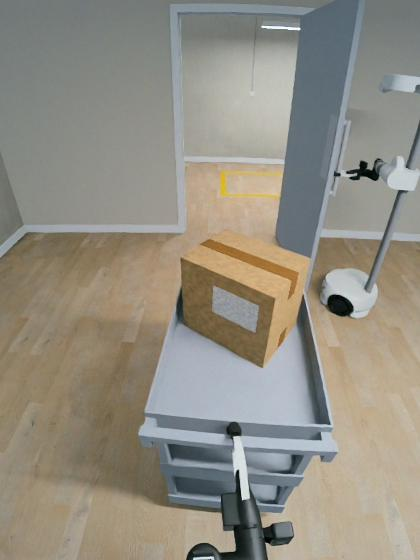

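>>> {"method": "move", "body": {
  "blocking": false,
  "r2": {"base":{"translate_m":-0.5,"strafe_m":0.05}}
}}

>>> {"method": "wait", "body": {
  "seconds": 5
}}

>>> {"method": "move", "body": {
  "blocking": false,
  "r2": {"base":{"translate_m":0.2,"strafe_m":0.0},"pace":"slow"}
}}

>>> {"method": "wait", "body": {
  "seconds": 5,
  "cameras": ["r2_head_camera"]
}}

Scene clock: 1375.93 s.
move: r2 moving
r1: as last shown
r1.base_tilt: forward=-1.6 right=+1.2
r1.lidar_m: 1.11 0.50 0.27 0.30 3.25 1.14 2.17 2.58 1.64 1.48 1.49 1.24
r1.motor_effort: lift_m=+24(24) arm_m=+4(4) wheel_0=+10(10) wheel_1=-2(3) wheel_2=-2(2)
r1.servo_current: wrist_yaw_rad=39(52) wrist_pitch_rad=39(46) wrist_roll_rad=39(52) gripper_m=65(72)
r1.contact_limits: translate_m 0.6
r1.wrist_depth_mm: - - 250 164 234 226 220 / - - 251 164 234 226 221 / - - 251 171 234 227 222 / - - 252 164 235 227 223 / - - 253 164 236 229 224 / - - 184 165 235 229 224 / - - 251 163 177 226 224
r2.base_odometry: x=-0.389 y=-1.266 heading=-2.019
r2.turned_by_wheels: +0.000
r2.turned_by_imu: +0.000
r2.base_tilt: forward=-0.6 right=+0.1
r2.lidar_m: 0.39 0.43 2.25 2.21 2.36 2.78 2.71 2.90 2.58 2.54 2.71 0.41
r2.base_status: translate_m moving; strafe_m moving
r2.joint_positions: lift_m=+0.687 arm_m=+0.000 wrist_yaw_rad=+0.002 wrist_pitch_rad=+0.003 wrist_roll_rad=+1.569 gripper_m=-0.029
r2.joint_status: not commanded
r2.measured_speeds: translate_m=-0.123 strafe_m=+0.014 rotate_rad=+0.000 lift_m=+0.000 arm_m=+0.000 wrist_yaw_rad=+0.000 wrist_pitch_rad=+0.000 wrist_roll_rad=+0.000
r2.motor_effort: lift_m=+18(18) arm_m=-4(4) wheel_0=-8(11) wheel_1=-6(8) wheel_2=+17(17)
r2.servo_current: wrist_yaw_rad=39(52) wrist_pitch_rad=39(52) wrist_roll_rad=39(59) gripper_m=91(98)
r2.hand_pose: x=+0.4595 y=-0.0869 z=+0.8643 quat_wxyz=(+0.708, +0.706, +0.002, +0.000) (m; r2's base frame)
r2.wrist_depth_mm: - - - 151 208 1430 - / - - 564 156 213 768 - / - 480 449 158 218 - - / - - 488 163 224 - - / - - 554 167 231 - - / - - 185 172 178 - - / - - - - 243 525 492
pictures: none

Scene clock: 1378.60 s.
earlier move: r2 done
r1.base_odometry: x=-1.748 y=+1.019 heading=-0.204
r1.turned_by_wheels: +0.000
r1.turned_by_imu: +0.000
r1.base_tilt: forward=-1.6 right=+1.2
r1.lidar_m: 1.11 0.53 0.28 0.30 3.27 1.56 1.91 2.55 1.62 1.47 1.48 1.22
r1.base_status: not commanded
r1.joint_positions: lift_m=+0.800 arm_m=+0.000 wrist_yaw_rad=+1.932 wrist_pitch_rad=+0.002 wrist_roll_rad=+0.000 gripper_m=-0.034
r1.joint_status: not commanded
r1.measured_speeds: all 0
r1.motor_effort: lift_m=+24(24) arm_m=+3(4) wheel_0=+10(10) wheel_1=-2(3) wheel_2=-2(2)
r1.servo_current: wrist_yaw_rad=33(65) wrist_pitch_rad=39(52) wrist_roll_rad=52(72) gripper_m=59(72)
r1.contact_limits: translate_m 0.6
r1.hand_pose: x=+0.1508 y=+0.3007 z=+0.9772 quat_wxyz=(+0.569, -0.001, +0.001, +0.823) (m; r1's base frame)
r1.wrist_depth_mm: - - 250 164 233 227 221 / - - 250 165 234 227 221 / - - 250 171 236 229 221 / - - 252 164 236 228 223 / - - 252 164 236 228 222 / - - 184 165 234 229 224 / - - 251 163 177 227 224
r2.base_odometry: x=-0.144 y=-0.864 heading=-2.020
r2.turned_by_wheels: +0.000
r2.turned_by_imu: -0.001
r2.base_tilt: forward=-0.6 right=+0.0
r2.lidar_m: 0.39 0.41 2.26 2.14 2.32 2.26 2.23 2.36 2.60 2.54 2.70 0.44
r2.base_status: done
r2.joint_positions: lift_m=+0.687 arm_m=+0.000 wrist_yaw_rad=+0.001 wrist_pitch_rad=+0.003 wrist_roll_rad=+1.569 gripper_m=-0.029
r2.joint_status: not commanded
r2.measured_speeds: all 0
r2.motor_effort: lift_m=+18(18) arm_m=-4(4) wheel_0=-4(13) wheel_1=-4(9) wheel_2=+3(17)
r2.servo_current: wrist_yaw_rad=46(65) wrist_pitch_rad=39(52) wrist_roll_rad=52(65) gripper_m=85(98)
r2.hand_pose: x=+0.4594 y=-0.0871 z=+0.8643 quat_wxyz=(+0.708, +0.706, +0.002, -0.001) (m; r2's base frame)
r2.wrist_depth_mm: - - - 169 228 1661 1160 / - - - 170 229 1464 - / - - 525 170 230 - - / - - 469 171 231 - - / - - 517 172 233 - - / - - 186 172 178 - - / - - - - 235 1537 -
wait: 2.67 of 5 s (r2 has come to rest)
pictures: none

Scene clock: 1379.10 s.
move: r2 moving
r1: as last shown
r1.base_tilt: forward=-1.6 right=+1.3
r1.lidar_m: 1.09 0.53 0.26 0.30 3.27 1.56 1.91 2.55 1.60 1.48 1.49 1.22
r1.motor_effort: lift_m=+24(24) arm_m=+4(4) wheel_0=+10(11) wheel_1=-3(3) wheel_2=-2(2)
r1.servo_current: wrist_yaw_rad=52(72) wrist_pitch_rad=46(46) wrist_roll_rad=39(59) gripper_m=59(65)
r1.contact_limits: translate_m 0.6
r1.wrist_depth_mm: - - 249 165 233 227 220 / - - 250 164 235 226 222 / - - 251 171 236 228 221 / - - 252 164 236 228 222 / - - 252 164 236 227 224 / - - 185 164 234 229 224 / - - 251 163 177 226 224
r2.base_odometry: x=-0.149 y=-0.874 heading=-2.020
r2.turned_by_wheels: +0.000
r2.turned_by_imu: +0.000
r2.base_tilt: forward=-0.7 right=+0.1
r2.lidar_m: 0.40 0.41 2.25 2.19 2.36 2.30 2.24 2.39 2.58 2.54 2.73 0.44
r2.base_status: translate_m moving; strafe_m moving
r2.joint_positions: lift_m=+0.687 arm_m=+0.000 wrist_yaw_rad=+0.001 wrist_pitch_rad=+0.003 wrist_roll_rad=+1.569 gripper_m=-0.029
r2.joint_status: not commanded
r2.measured_speeds: translate_m=+0.049 strafe_m=+0.000 rotate_rad=+0.000 lift_m=+0.000 arm_m=+0.000 wrist_yaw_rad=-0.002 wrist_pitch_rad=+0.000 wrist_roll_rad=+0.000
r2.motor_effort: lift_m=+18(18) arm_m=-4(4) wheel_0=+6(7) wheel_1=+8(8) wheel_2=-13(13)
r2.servo_current: wrist_yaw_rad=39(59) wrist_pitch_rad=39(46) wrist_roll_rad=39(52) gripper_m=104(104)
r2.hand_pose: x=+0.4594 y=-0.0873 z=+0.8643 quat_wxyz=(+0.708, +0.706, +0.001, -0.001) (m; r2's base frame)
r2.wrist_depth_mm: - - - 169 229 1661 1160 / - - - 169 229 1499 - / - - 521 170 229 - - / - - 469 170 231 - - / - - 517 171 232 - - / - - 186 173 179 - - / - - - - 235 1499 -
pictures: none

Scene clock: 1381.90 s.
earlier move: r2 done
r1.base_odometry: x=-1.748 y=+1.019 heading=-0.204
r1.turned_by_wheels: +0.000
r1.turned_by_imu: +0.000
r1.base_tilt: forward=-1.6 right=+1.2
r1.lidar_m: 1.11 0.51 0.26 0.31 3.26 1.39 2.31 2.54 1.64 1.47 1.49 1.23
r1.base_status: not commanded
r1.joint_positions: lift_m=+0.800 arm_m=+0.000 wrist_yaw_rad=+1.932 wrist_pitch_rad=+0.002 wrist_roll_rad=+0.000 gripper_m=-0.034
r1.joint_status: not commanded
r1.measured_speeds: all 0
r1.motor_effort: lift_m=+24(24) arm_m=+4(4) wheel_0=+10(11) wheel_1=-3(3) wheel_2=-2(2)
r1.servo_current: wrist_yaw_rad=65(72) wrist_pitch_rad=46(52) wrist_roll_rad=52(65) gripper_m=65(72)
r1.contact_limits: translate_m 0.6
r1.hand_pose: x=+0.1508 y=+0.3007 z=+0.9772 quat_wxyz=(+0.569, -0.001, +0.001, +0.823) (m; r1's base frame)
r1.wrist_depth_mm: - - 249 165 234 225 220 / - - 252 165 235 227 221 / - - 250 171 235 227 223 / - - 251 165 236 229 222 / - - 253 164 236 229 224 / - - 183 165 234 229 224 / - - 251 163 177 225 224
r2.base_odometry: x=-0.230 y=-1.044 heading=-2.019
r2.turned_by_wheels: +0.001
r2.turned_by_imu: +0.001
r2.base_tilt: forward=-0.7 right=+0.1
r2.lidar_m: 0.40 0.42 2.20 2.19 2.31 2.51 2.42 2.60 2.61 2.56 2.71 0.42
r2.base_status: done
r2.joint_positions: lift_m=+0.687 arm_m=+0.000 wrist_yaw_rad=-0.001 wrist_pitch_rad=+0.003 wrist_roll_rad=+1.569 gripper_m=-0.029
r2.joint_status: not commanded
r2.measured_speeds: all 0
r2.motor_effort: lift_m=+18(18) arm_m=-4(4) wheel_0=+6(10) wheel_1=+6(8) wheel_2=-6(13)
r2.servo_current: wrist_yaw_rad=33(59) wrist_pitch_rad=46(46) wrist_roll_rad=46(65) gripper_m=91(104)
r2.hand_pose: x=+0.4592 y=-0.0878 z=+0.8643 quat_wxyz=(+0.708, +0.706, +0.001, -0.002) (m; r2's base frame)
r2.wrist_depth_mm: - - - 154 211 1576 - / - - 585 158 216 768 - / - - 455 161 220 - - / - - 480 164 225 - - / - - 549 168 229 - - / - - 186 172 179 - - / - - - - 240 535 500
wait: 2.80 of 5 s (r2 has come to rest)
pictures: r2_head_camera
Images, in order (width x height): r2_head_camera 420x560.

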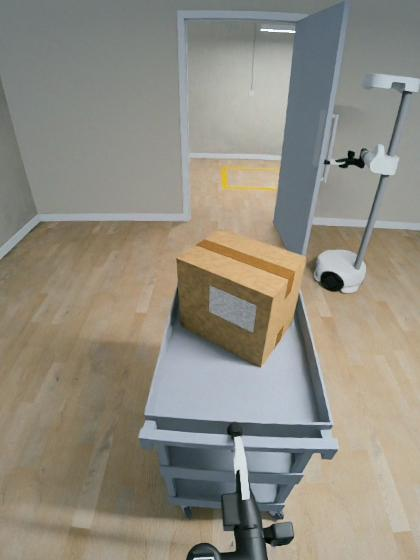

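>>> {"method": "move", "body": {
  "r2": {"base":{"translate_m":0.25,"strafe_m":-0.05},"pace":"slow"},
  "blocking": false
}}

>>> {"method": "wait", "body": {
  "seconds": 5,
  "cameras": ["r2_head_camera"]
}}

Scene clock: 1401.97 s.
move: r2 moving
r1: as last shown
r1.lidar_m: 1.08 0.54 0.26 0.29 3.26 1.37 2.29 2.57 1.64 1.49 1.50 1.22
r1.motor_effort: lift_m=+24(24) arm_m=+4(4) wheel_0=+10(10) wheel_1=-2(3) wheel_2=-2(2)
r1.servo_current: wrist_yaw_rad=52(65) wrist_pitch_rad=39(46) wrist_roll_rad=59(65) gripper_m=65(72)
r1.contact_limits: translate_m 0.6
r1.wrist_depth_mm: - - 250 164 234 226 221 / - - 251 164 234 225 222 / - - 250 171 235 229 222 / - - 252 164 235 229 222 / - - 252 164 236 228 223 / - - 184 164 233 229 224 / - - 251 163 176 226 224
r2.base_odometry: x=-0.238 y=-1.054 heading=-2.018
r2.turned_by_wheels: +0.001
r2.turned_by_imu: +0.001
r2.base_tilt: forward=-0.7 right=+0.0
r2.lidar_m: 0.40 0.43 2.26 2.16 2.34 2.51 2.44 2.63 2.61 2.54 2.70 0.43
r2.base_status: translate_m moving; strafe_m moving
r2.joint_positions: lift_m=+0.687 arm_m=+0.000 wrist_yaw_rad=-0.001 wrist_pitch_rad=+0.003 wrist_roll_rad=+1.569 gripper_m=-0.029
r2.joint_status: not commanded
r2.measured_speeds: translate_m=+0.050 strafe_m=-0.010 rotate_rad=+0.001 lift_m=+0.000 arm_m=+0.000 wrist_yaw_rad=+0.000 wrist_pitch_rad=+0.000 wrist_roll_rad=+0.000
r2.motor_effort: lift_m=+18(18) arm_m=-4(4) wheel_0=+13(13) wheel_1=+6(7) wheel_2=-11(12)
r2.servo_current: wrist_yaw_rad=39(52) wrist_pitch_rad=46(46) wrist_roll_rad=39(52) gripper_m=91(91)
r2.hand_pose: x=+0.4592 y=-0.0878 z=+0.8643 quat_wxyz=(+0.708, +0.706, +0.001, -0.002) (m; r2's base frame)
r2.wrist_depth_mm: - - - 153 210 1618 - / - - 580 157 214 768 - / - - 445 160 219 - - / - - 480 163 225 - - / - - 549 168 229 - - / - - 187 171 179 - - / - - - - 240 535 504
pictures: none

Scene clock: 1405.27 s.
earlier move: r2 done
r1.base_odometry: x=-1.748 y=+1.019 heading=-0.204
r1.turned_by_wheels: +0.000
r1.turned_by_imu: +0.000
r1.base_tilt: forward=-1.6 right=+1.3
r1.lidar_m: 1.11 0.49 0.25 0.29 3.26 1.15 2.13 2.54 1.62 1.47 1.50 1.23
r1.base_status: not commanded
r1.joint_positions: lift_m=+0.800 arm_m=+0.000 wrist_yaw_rad=+1.932 wrist_pitch_rad=+0.002 wrist_roll_rad=+0.000 gripper_m=-0.034
r1.joint_status: not commanded
r1.measured_speeds: all 0
r1.motor_effort: lift_m=+24(24) arm_m=+4(4) wheel_0=+9(10) wheel_1=-2(3) wheel_2=-2(2)
r1.servo_current: wrist_yaw_rad=72(72) wrist_pitch_rad=39(52) wrist_roll_rad=46(65) gripper_m=59(72)
r1.contact_limits: translate_m 0.6
r1.hand_pose: x=+0.1508 y=+0.3007 z=+0.9772 quat_wxyz=(+0.569, -0.001, +0.001, +0.823) (m; r1's base frame)
r1.wrist_depth_mm: - - 249 165 234 226 220 / - - 250 165 234 227 220 / - - 251 171 236 226 223 / - - 252 164 235 228 223 / - - 253 164 235 229 222 / - - 183 165 234 229 224 / - - 251 162 176 226 224
r2.base_odometry: x=-0.383 y=-1.247 heading=-2.019
r2.turned_by_wheels: +0.000
r2.turned_by_imu: +0.001
r2.base_tilt: forward=-0.7 right=+0.0
r2.lidar_m: 0.39 0.45 2.27 2.21 2.34 2.74 2.69 2.88 2.59 2.52 2.72 0.42
r2.base_status: done
r2.joint_positions: lift_m=+0.687 arm_m=+0.000 wrist_yaw_rad=+0.000 wrist_pitch_rad=+0.003 wrist_roll_rad=+1.569 gripper_m=-0.029
r2.joint_status: not commanded
r2.measured_speeds: all 0
r2.motor_effort: lift_m=+18(18) arm_m=-4(4) wheel_0=+5(16) wheel_1=+4(8) wheel_2=-6(12)
r2.servo_current: wrist_yaw_rad=39(59) wrist_pitch_rad=39(46) wrist_roll_rad=52(59) gripper_m=85(98)
r2.hand_pose: x=+0.4593 y=-0.0873 z=+0.8643 quat_wxyz=(+0.708, +0.706, +0.001, -0.001) (m; r2's base frame)
r2.wrist_depth_mm: - - - 146 202 707 - / - - 517 151 207 759 - / - 459 442 154 214 - - / - - 496 159 222 - - / - - 574 166 229 - - / - - 185 171 179 1708 - / - - - - - 1430 473
wait: 3.30 of 5 s (r2 has come to rest)
pictures: r2_head_camera
Images, in order (width x height): r2_head_camera 420x560.

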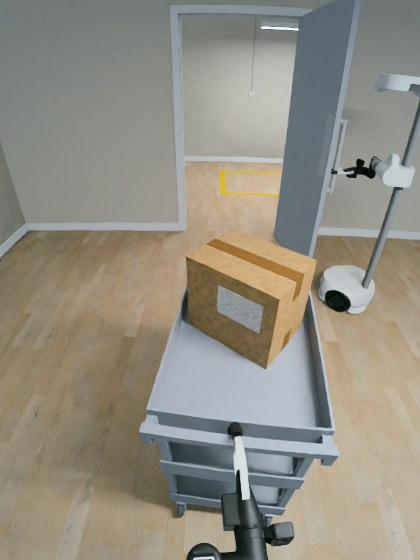

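>>> {"method": "move", "body": {
  "r2": {"base":{"translate_m":0.3,"strafe_m":-0.11},"pace":"slow"},
  "blocking": false
}}

>>> {"method": "wait", "body": {
  "seconds": 5,
  "cameras": ["r2_head_camera"]
}}

Scene clock: 1412.53 s.
move: r2 moving
r1: as last shown
r1.base_tilt: forward=-1.6 right=+1.2
r1.lidar_m: 1.11 0.51 0.26 0.30 3.25 1.14 2.12 2.55 1.66 1.48 1.49 1.24
r1.motor_effort: lift_m=+24(24) arm_m=+4(4) wheel_0=+9(10) wheel_1=-3(3) wheel_2=-2(2)
r1.servo_current: wrist_yaw_rad=39(59) wrist_pitch_rad=52(52) wrist_roll_rad=39(65) gripper_m=59(65)
r1.contact_limits: translate_m 0.6
r1.wrist_depth_mm: - - 249 165 233 225 221 / - - 250 164 234 228 220 / - - 251 171 234 228 222 / - - 252 164 236 228 221 / - - 251 164 236 229 222 / - - 185 165 234 229 223 / - - 249 162 176 226 224
r2.base_odometry: x=-0.393 y=-1.256 heading=-2.018
r2.turned_by_wheels: +0.001
r2.turned_by_imu: +0.001
r2.base_tilt: forward=-0.7 right=+0.1
r2.lidar_m: 0.40 0.43 2.28 2.22 2.31 2.77 2.70 2.89 2.58 2.49 2.72 0.42
r2.base_status: translate_m moving; strafe_m moving
r2.joint_positions: lift_m=+0.687 arm_m=+0.000 wrist_yaw_rad=+0.000 wrist_pitch_rad=+0.003 wrist_roll_rad=+1.569 gripper_m=-0.029
r2.joint_status: not commanded
r2.measured_speeds: translate_m=+0.049 strafe_m=-0.018 rotate_rad=+0.001 lift_m=+0.000 arm_m=+0.000 wrist_yaw_rad=+0.000 wrist_pitch_rad=+0.000 wrist_roll_rad=+0.000
r2.motor_effort: lift_m=+18(18) arm_m=-4(4) wheel_0=+10(10) wheel_1=+4(6) wheel_2=-10(12)
r2.servo_current: wrist_yaw_rad=46(52) wrist_pitch_rad=39(46) wrist_roll_rad=39(59) gripper_m=91(91)
r2.hand_pose: x=+0.4593 y=-0.0873 z=+0.8643 quat_wxyz=(+0.708, +0.706, +0.001, -0.001) (m; r2's base frame)
r2.wrist_depth_mm: - - - 145 200 707 - / - - 521 150 207 768 - / - 459 445 154 213 - - / - - 492 159 221 - - / - - 574 165 229 - - / - - 185 171 179 1756 - / - - - - - 1397 480
pictures: none

Scene clock: 1416.43 s.
earlier move: r2 done
r1.base_odometry: x=-1.748 y=+1.019 heading=-0.204
r1.turned_by_wheels: +0.000
r1.turned_by_imu: +0.000
r1.base_tilt: forward=-1.6 right=+1.2
r1.lidar_m: 1.10 0.53 0.25 0.31 1.01 0.84 1.93 2.56 1.65 1.46 1.50 1.22
r1.base_status: not commanded
r1.joint_positions: lift_m=+0.800 arm_m=+0.000 wrist_yaw_rad=+1.932 wrist_pitch_rad=+0.002 wrist_roll_rad=+0.000 gripper_m=-0.034
r1.joint_status: not commanded
r1.measured_speeds: all 0
r1.motor_effort: lift_m=+24(24) arm_m=+3(4) wheel_0=+10(11) wheel_1=-3(3) wheel_2=-2(2)
r1.servo_current: wrist_yaw_rad=46(72) wrist_pitch_rad=39(52) wrist_roll_rad=46(72) gripper_m=65(72)
r1.contact_limits: translate_m 0.6
r1.hand_pose: x=+0.1508 y=+0.3007 z=+0.9772 quat_wxyz=(+0.569, -0.001, +0.001, +0.823) (m; r1's base frame)
r1.wrist_depth_mm: - - 249 164 234 227 220 / - - 250 164 235 226 221 / - - 250 171 234 227 222 / - - 252 164 235 228 223 / 976 - 253 164 236 228 224 / - - 184 164 234 229 224 / - 151 250 163 177 225 224
r2.base_odometry: x=-0.612 y=-1.470 heading=-2.018
r2.turned_by_wheels: +0.000
r2.turned_by_imu: +0.001
r2.base_tilt: forward=-0.6 right=+0.1
r2.lidar_m: 0.42 0.45 2.34 2.28 2.47 3.06 3.00 3.17 2.48 2.45 2.59 0.39
r2.base_status: done
r2.joint_positions: lift_m=+0.687 arm_m=+0.000 wrist_yaw_rad=+0.000 wrist_pitch_rad=+0.003 wrist_roll_rad=+1.569 gripper_m=-0.029
r2.joint_status: not commanded
r2.measured_speeds: all 0
r2.motor_effort: lift_m=+17(18) arm_m=-4(4) wheel_0=+6(14) wheel_1=+5(7) wheel_2=-5(12)
r2.servo_current: wrist_yaw_rad=39(59) wrist_pitch_rad=46(46) wrist_roll_rad=46(59) gripper_m=91(98)
r2.hand_pose: x=+0.4593 y=-0.0873 z=+0.8643 quat_wxyz=(+0.708, +0.706, +0.001, -0.001) (m; r2's base frame)
r2.wrist_depth_mm: - - - 139 195 647 - / - 539 484 146 202 759 - / - 462 436 151 210 - - / - - 508 158 219 - - / - - 597 164 228 - - / - - 185 170 178 1756 - / - - - - - 1499 484
wait: 3.90 of 5 s (r2 has come to rest)
pictures: r2_head_camera
Images, in order (width x height): r2_head_camera 420x560.

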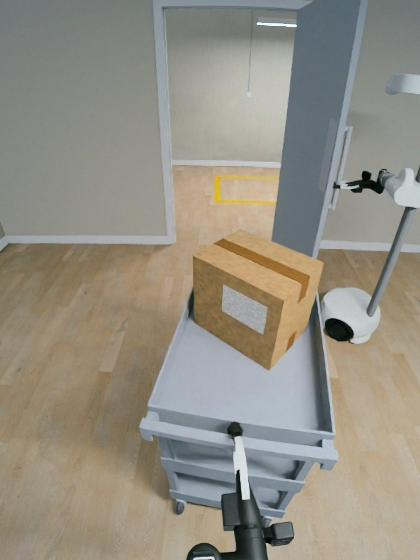

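>>> {"method": "move", "body": {
  "r2": {"base":{"translate_m":0.25,"strafe_m":-0.2},"pace":"slow"},
  "blocking": false
}}

>>> {"method": "wait", "body": {
  "seconds": 5,
  "cameras": ["r2_head_camera"]
}}

Scene clock: 1429.33 s.
move: r2 moving
r1: as last shown
r1.base_tilt: forward=-1.6 right=+1.3
r1.lidar_m: 1.11 0.50 0.27 0.29 1.01 0.85 1.85 2.56 1.61 1.46 1.48 1.23
r1.motor_effort: lift_m=+24(24) arm_m=+4(4) wheel_0=+10(10) wheel_1=-2(3) wheel_2=-2(2)
r1.servo_current: wrist_yaw_rad=52(59) wrist_pitch_rad=52(52) wrist_roll_rad=39(52) gripper_m=65(65)
r1.contact_limits: translate_m 0.6
r1.wrist_depth_mm: - - 249 164 233 227 220 / - - 251 164 235 227 222 / - - 250 171 235 228 221 / - - 251 164 235 228 223 / 976 - 252 164 236 229 224 / - - 184 165 234 229 224 / - 1098 251 163 176 226 224
r2.base_odometry: x=-0.624 y=-1.476 heading=-2.018
r2.turned_by_wheels: +0.000
r2.turned_by_imu: +0.000
r2.base_tilt: forward=-0.7 right=+0.1
r2.lidar_m: 0.41 0.47 2.36 2.31 2.46 3.07 3.02 3.21 2.47 2.42 2.61 0.42
r2.base_status: translate_m moving; strafe_m moving
r2.joint_positions: lift_m=+0.687 arm_m=+0.000 wrist_yaw_rad=+0.000 wrist_pitch_rad=+0.003 wrist_roll_rad=+1.569 gripper_m=-0.029
r2.joint_status: not commanded
r2.measured_speeds: translate_m=+0.041 strafe_m=-0.032 rotate_rad=+0.003 lift_m=+0.000 arm_m=+0.000 wrist_yaw_rad=+0.000 wrist_pitch_rad=+0.000 wrist_roll_rad=+0.000
r2.motor_effort: lift_m=+18(18) arm_m=-4(4) wheel_0=+10(14) wheel_1=-5(7) wheel_2=-8(10)
r2.servo_current: wrist_yaw_rad=33(52) wrist_pitch_rad=33(52) wrist_roll_rad=59(59) gripper_m=85(98)
r2.hand_pose: x=+0.4593 y=-0.0873 z=+0.8643 quat_wxyz=(+0.708, +0.706, +0.001, -0.001) (m; r2's base frame)
r2.wrist_depth_mm: - - 1537 139 195 640 - / - 539 488 145 201 768 - / - 455 433 151 209 - - / - - 500 157 219 - - / - - 603 163 229 - - / - - 186 170 178 1708 - / - - - - - 1537 488
pictures: none

Scene clock: 1433.23 s.
earlier move: r2 done
r1.base_odometry: x=-1.748 y=+1.019 heading=-0.204
r1.turned_by_wheels: +0.000
r1.turned_by_imu: +0.000
r1.base_tilt: forward=-1.6 right=+1.2
r1.lidar_m: 1.10 0.51 0.26 0.30 0.60 0.60 1.48 2.55 1.65 1.48 1.49 1.21
r1.base_status: not commanded
r1.joint_positions: lift_m=+0.800 arm_m=+0.000 wrist_yaw_rad=+1.932 wrist_pitch_rad=+0.002 wrist_roll_rad=+0.000 gripper_m=-0.034
r1.joint_status: not commanded
r1.measured_speeds: all 0
r1.motor_effort: lift_m=+24(24) arm_m=+4(4) wheel_0=+10(10) wheel_1=-3(3) wheel_2=-2(2)
r1.servo_current: wrist_yaw_rad=39(72) wrist_pitch_rad=39(52) wrist_roll_rad=39(65) gripper_m=72(72)
r1.contact_limits: translate_m 0.6
r1.hand_pose: x=+0.1508 y=+0.3007 z=+0.9772 quat_wxyz=(+0.569, -0.001, +0.001, +0.823) (m; r1's base frame)
r1.wrist_depth_mm: - - 250 164 234 227 220 / - - 250 164 235 227 221 / - - 250 171 236 227 223 / 768 - 252 164 236 228 223 / 759 - 252 164 236 228 224 / 654 - 183 164 235 229 224 / - 1042 250 163 176 225 224
r2.base_odometry: x=-0.900 y=-1.608 heading=-2.018
r2.turned_by_wheels: +0.000
r2.turned_by_imu: +0.002
r2.base_tilt: forward=-0.7 right=+0.0
r2.lidar_m: 0.41 0.44 2.54 2.48 2.63 3.32 3.28 3.00 2.30 2.27 2.41 0.41
r2.base_status: done
r2.joint_positions: lift_m=+0.687 arm_m=+0.000 wrist_yaw_rad=+0.002 wrist_pitch_rad=+0.003 wrist_roll_rad=+1.569 gripper_m=-0.029
r2.joint_status: not commanded
r2.measured_speeds: all 0
r2.motor_effort: lift_m=+18(18) arm_m=-3(4) wheel_0=+7(14) wheel_1=-4(7) wheel_2=-4(10)
r2.servo_current: wrist_yaw_rad=39(72) wrist_pitch_rad=39(52) wrist_roll_rad=46(59) gripper_m=85(98)
r2.hand_pose: x=+0.4595 y=-0.0869 z=+0.8643 quat_wxyz=(+0.708, +0.706, +0.002, +0.000) (m; r2's base frame)
r2.wrist_depth_mm: - - - 155 212 1576 549 / - - 559 157 216 759 - / - - 459 161 220 - - / - - 477 164 225 - - / - - 544 168 230 - - / - - 186 172 176 - - / - - - - 240 549 488
wait: 3.90 of 5 s (r2 has come to rest)
pictures: r2_head_camera
Images, in order (width x height): r2_head_camera 420x560.

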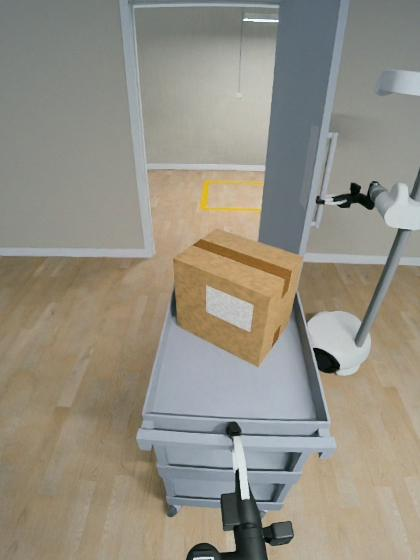

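>>> {"method": "move", "body": {
  "r2": {"base":{"translate_m":-0.6,"strafe_m":0.6},"joints":{"wrist_yaw_rad":-0.5},"speeds":{"wrist_yaw_rad":0.15}},
  "blocking": false
}}

>>> {"method": "wait", "body": {
  "seconds": 5,
  "cameras": ["r2_head_camera"]
}}

Scene clock: 1490.50 s.
move: r2 moving
r1: as last shown
r1.base_tilt: forward=-1.6 right=+1.3
r1.lidar_m: 1.09 0.50 0.26 0.30 0.64 0.61 1.50 2.58 1.63 1.48 1.49 1.21
r1.motor_effort: lift_m=+24(24) arm_m=+4(4) wheel_0=+10(10) wheel_1=-2(3) wheel_2=-2(2)
r1.servo_current: wrist_yaw_rad=46(65) wrist_pitch_rad=46(46) wrist_roll_rad=52(65) gripper_m=59(65)
r1.contact_limits: translate_m 0.6
r1.wrist_depth_mm: - - 250 165 234 226 220 / - - 251 164 235 226 221 / - - 250 171 235 227 221 / 788 - 252 164 236 228 222 / 788 - 252 164 236 229 224 / 707 - 184 165 234 229 224 / - - 251 162 177 226 224
r2.base_odometry: x=-0.870 y=-1.598 heading=-2.018
r2.turned_by_wheels: +0.001
r2.turned_by_imu: +0.001
r2.base_tilt: forward=-0.6 right=+0.0
r2.lidar_m: 0.43 0.43 2.51 2.45 2.60 3.30 3.25 3.03 2.34 2.26 2.44 0.42
r2.base_status: translate_m moving; strafe_m moving
r2.joint_positions: lift_m=+0.687 arm_m=+0.000 wrist_yaw_rad=-0.050 wrist_pitch_rad=+0.003 wrist_roll_rad=+1.569 gripper_m=-0.029
r2.joint_status: wrist_yaw_rad moving
r2.measured_speeds: translate_m=-0.089 strafe_m=+0.088 rotate_rad=-0.007 lift_m=+0.000 arm_m=+0.000 wrist_yaw_rad=-0.151 wrist_pitch_rad=+0.000 wrist_roll_rad=+0.000
r2.motor_effort: lift_m=+18(18) arm_m=-3(4) wheel_0=-10(11) wheel_1=+8(8) wheel_2=+15(15)
r2.servo_current: wrist_yaw_rad=150(150) wrist_pitch_rad=39(46) wrist_roll_rad=46(52) gripper_m=85(98)
r2.hand_pose: x=+0.4545 y=-0.1018 z=+0.8643 quat_wxyz=(+0.708, +0.706, -0.017, -0.019) (m; r2's base frame)
r2.wrist_depth_mm: - - - 162 220 1464 1078 / - - 1336 164 222 768 - / - - 492 166 225 - - / - - 473 168 229 - - / - - 525 171 231 842 - / - - 186 173 179 - - / - - - - 237 544 504
pictures: none

Scene clock: 1494.27 s.
earlier move: r2 done
r1.base_odometry: x=-1.748 y=+1.019 heading=-0.204
r1.turned_by_wheels: +0.000
r1.turned_by_imu: +0.000
r1.base_tilt: forward=-1.6 right=+1.3
r1.lidar_m: 1.10 0.53 0.27 0.29 3.27 1.34 1.46 2.61 1.65 1.47 1.50 1.22
r1.base_status: not commanded
r1.joint_positions: lift_m=+0.800 arm_m=+0.000 wrist_yaw_rad=+1.932 wrist_pitch_rad=+0.002 wrist_roll_rad=+0.000 gripper_m=-0.034
r1.joint_status: not commanded
r1.measured_speeds: all 0
r1.motor_effort: lift_m=+24(24) arm_m=+4(4) wheel_0=+10(11) wheel_1=-2(3) wheel_2=-2(2)
r1.servo_current: wrist_yaw_rad=46(65) wrist_pitch_rad=39(52) wrist_roll_rad=59(72) gripper_m=65(72)
r1.contact_limits: translate_m 0.6
r1.hand_pose: x=+0.1508 y=+0.3007 z=+0.9772 quat_wxyz=(+0.569, -0.001, +0.001, +0.823) (m; r1's base frame)
r1.wrist_depth_mm: - - 248 164 233 226 220 / - - 250 164 234 226 222 / - - 250 171 234 228 222 / - - 252 164 235 228 222 / - - 252 164 236 228 223 / - - 185 164 234 229 223 / - - 251 163 177 225 224
r2.base_odometry: x=-0.100 y=-1.327 heading=-2.018
r2.turned_by_wheels: -0.001
r2.turned_by_imu: -0.003
r2.base_tilt: forward=-0.7 right=+0.1
r2.lidar_m: 0.42 2.56 1.96 1.94 2.06 2.68 2.62 2.78 2.87 2.80 0.35 0.33
r2.base_status: done
r2.joint_positions: lift_m=+0.687 arm_m=+0.000 wrist_yaw_rad=-0.502 wrist_pitch_rad=+0.003 wrist_roll_rad=+1.569 gripper_m=-0.029
r2.joint_status: all done
r2.measured_speeds: all 0
r2.motor_effort: lift_m=+18(18) arm_m=-4(4) wheel_0=-3(16) wheel_1=+3(8) wheel_2=+1(15)
r2.servo_current: wrist_yaw_rad=39(150) wrist_pitch_rad=39(46) wrist_roll_rad=46(59) gripper_m=85(98)
r2.hand_pose: x=+0.3817 y=-0.2153 z=+0.8643 quat_wxyz=(+0.685, +0.685, -0.174, -0.177) (m; r2's base frame)
r2.wrist_depth_mm: - - - 138 191 - - / - - 466 143 199 - - / - 452 442 149 208 - - / - - 517 156 216 - - / - - 615 163 228 - - / - - 184 170 179 1708 - / - - - - - 1576 473
wait: 3.77 of 5 s (r2 has come to rest)
pictures: r2_head_camera
Images, in order (width x height): r2_head_camera 420x560.

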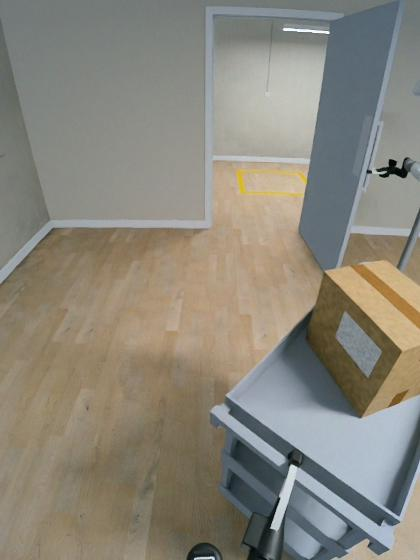

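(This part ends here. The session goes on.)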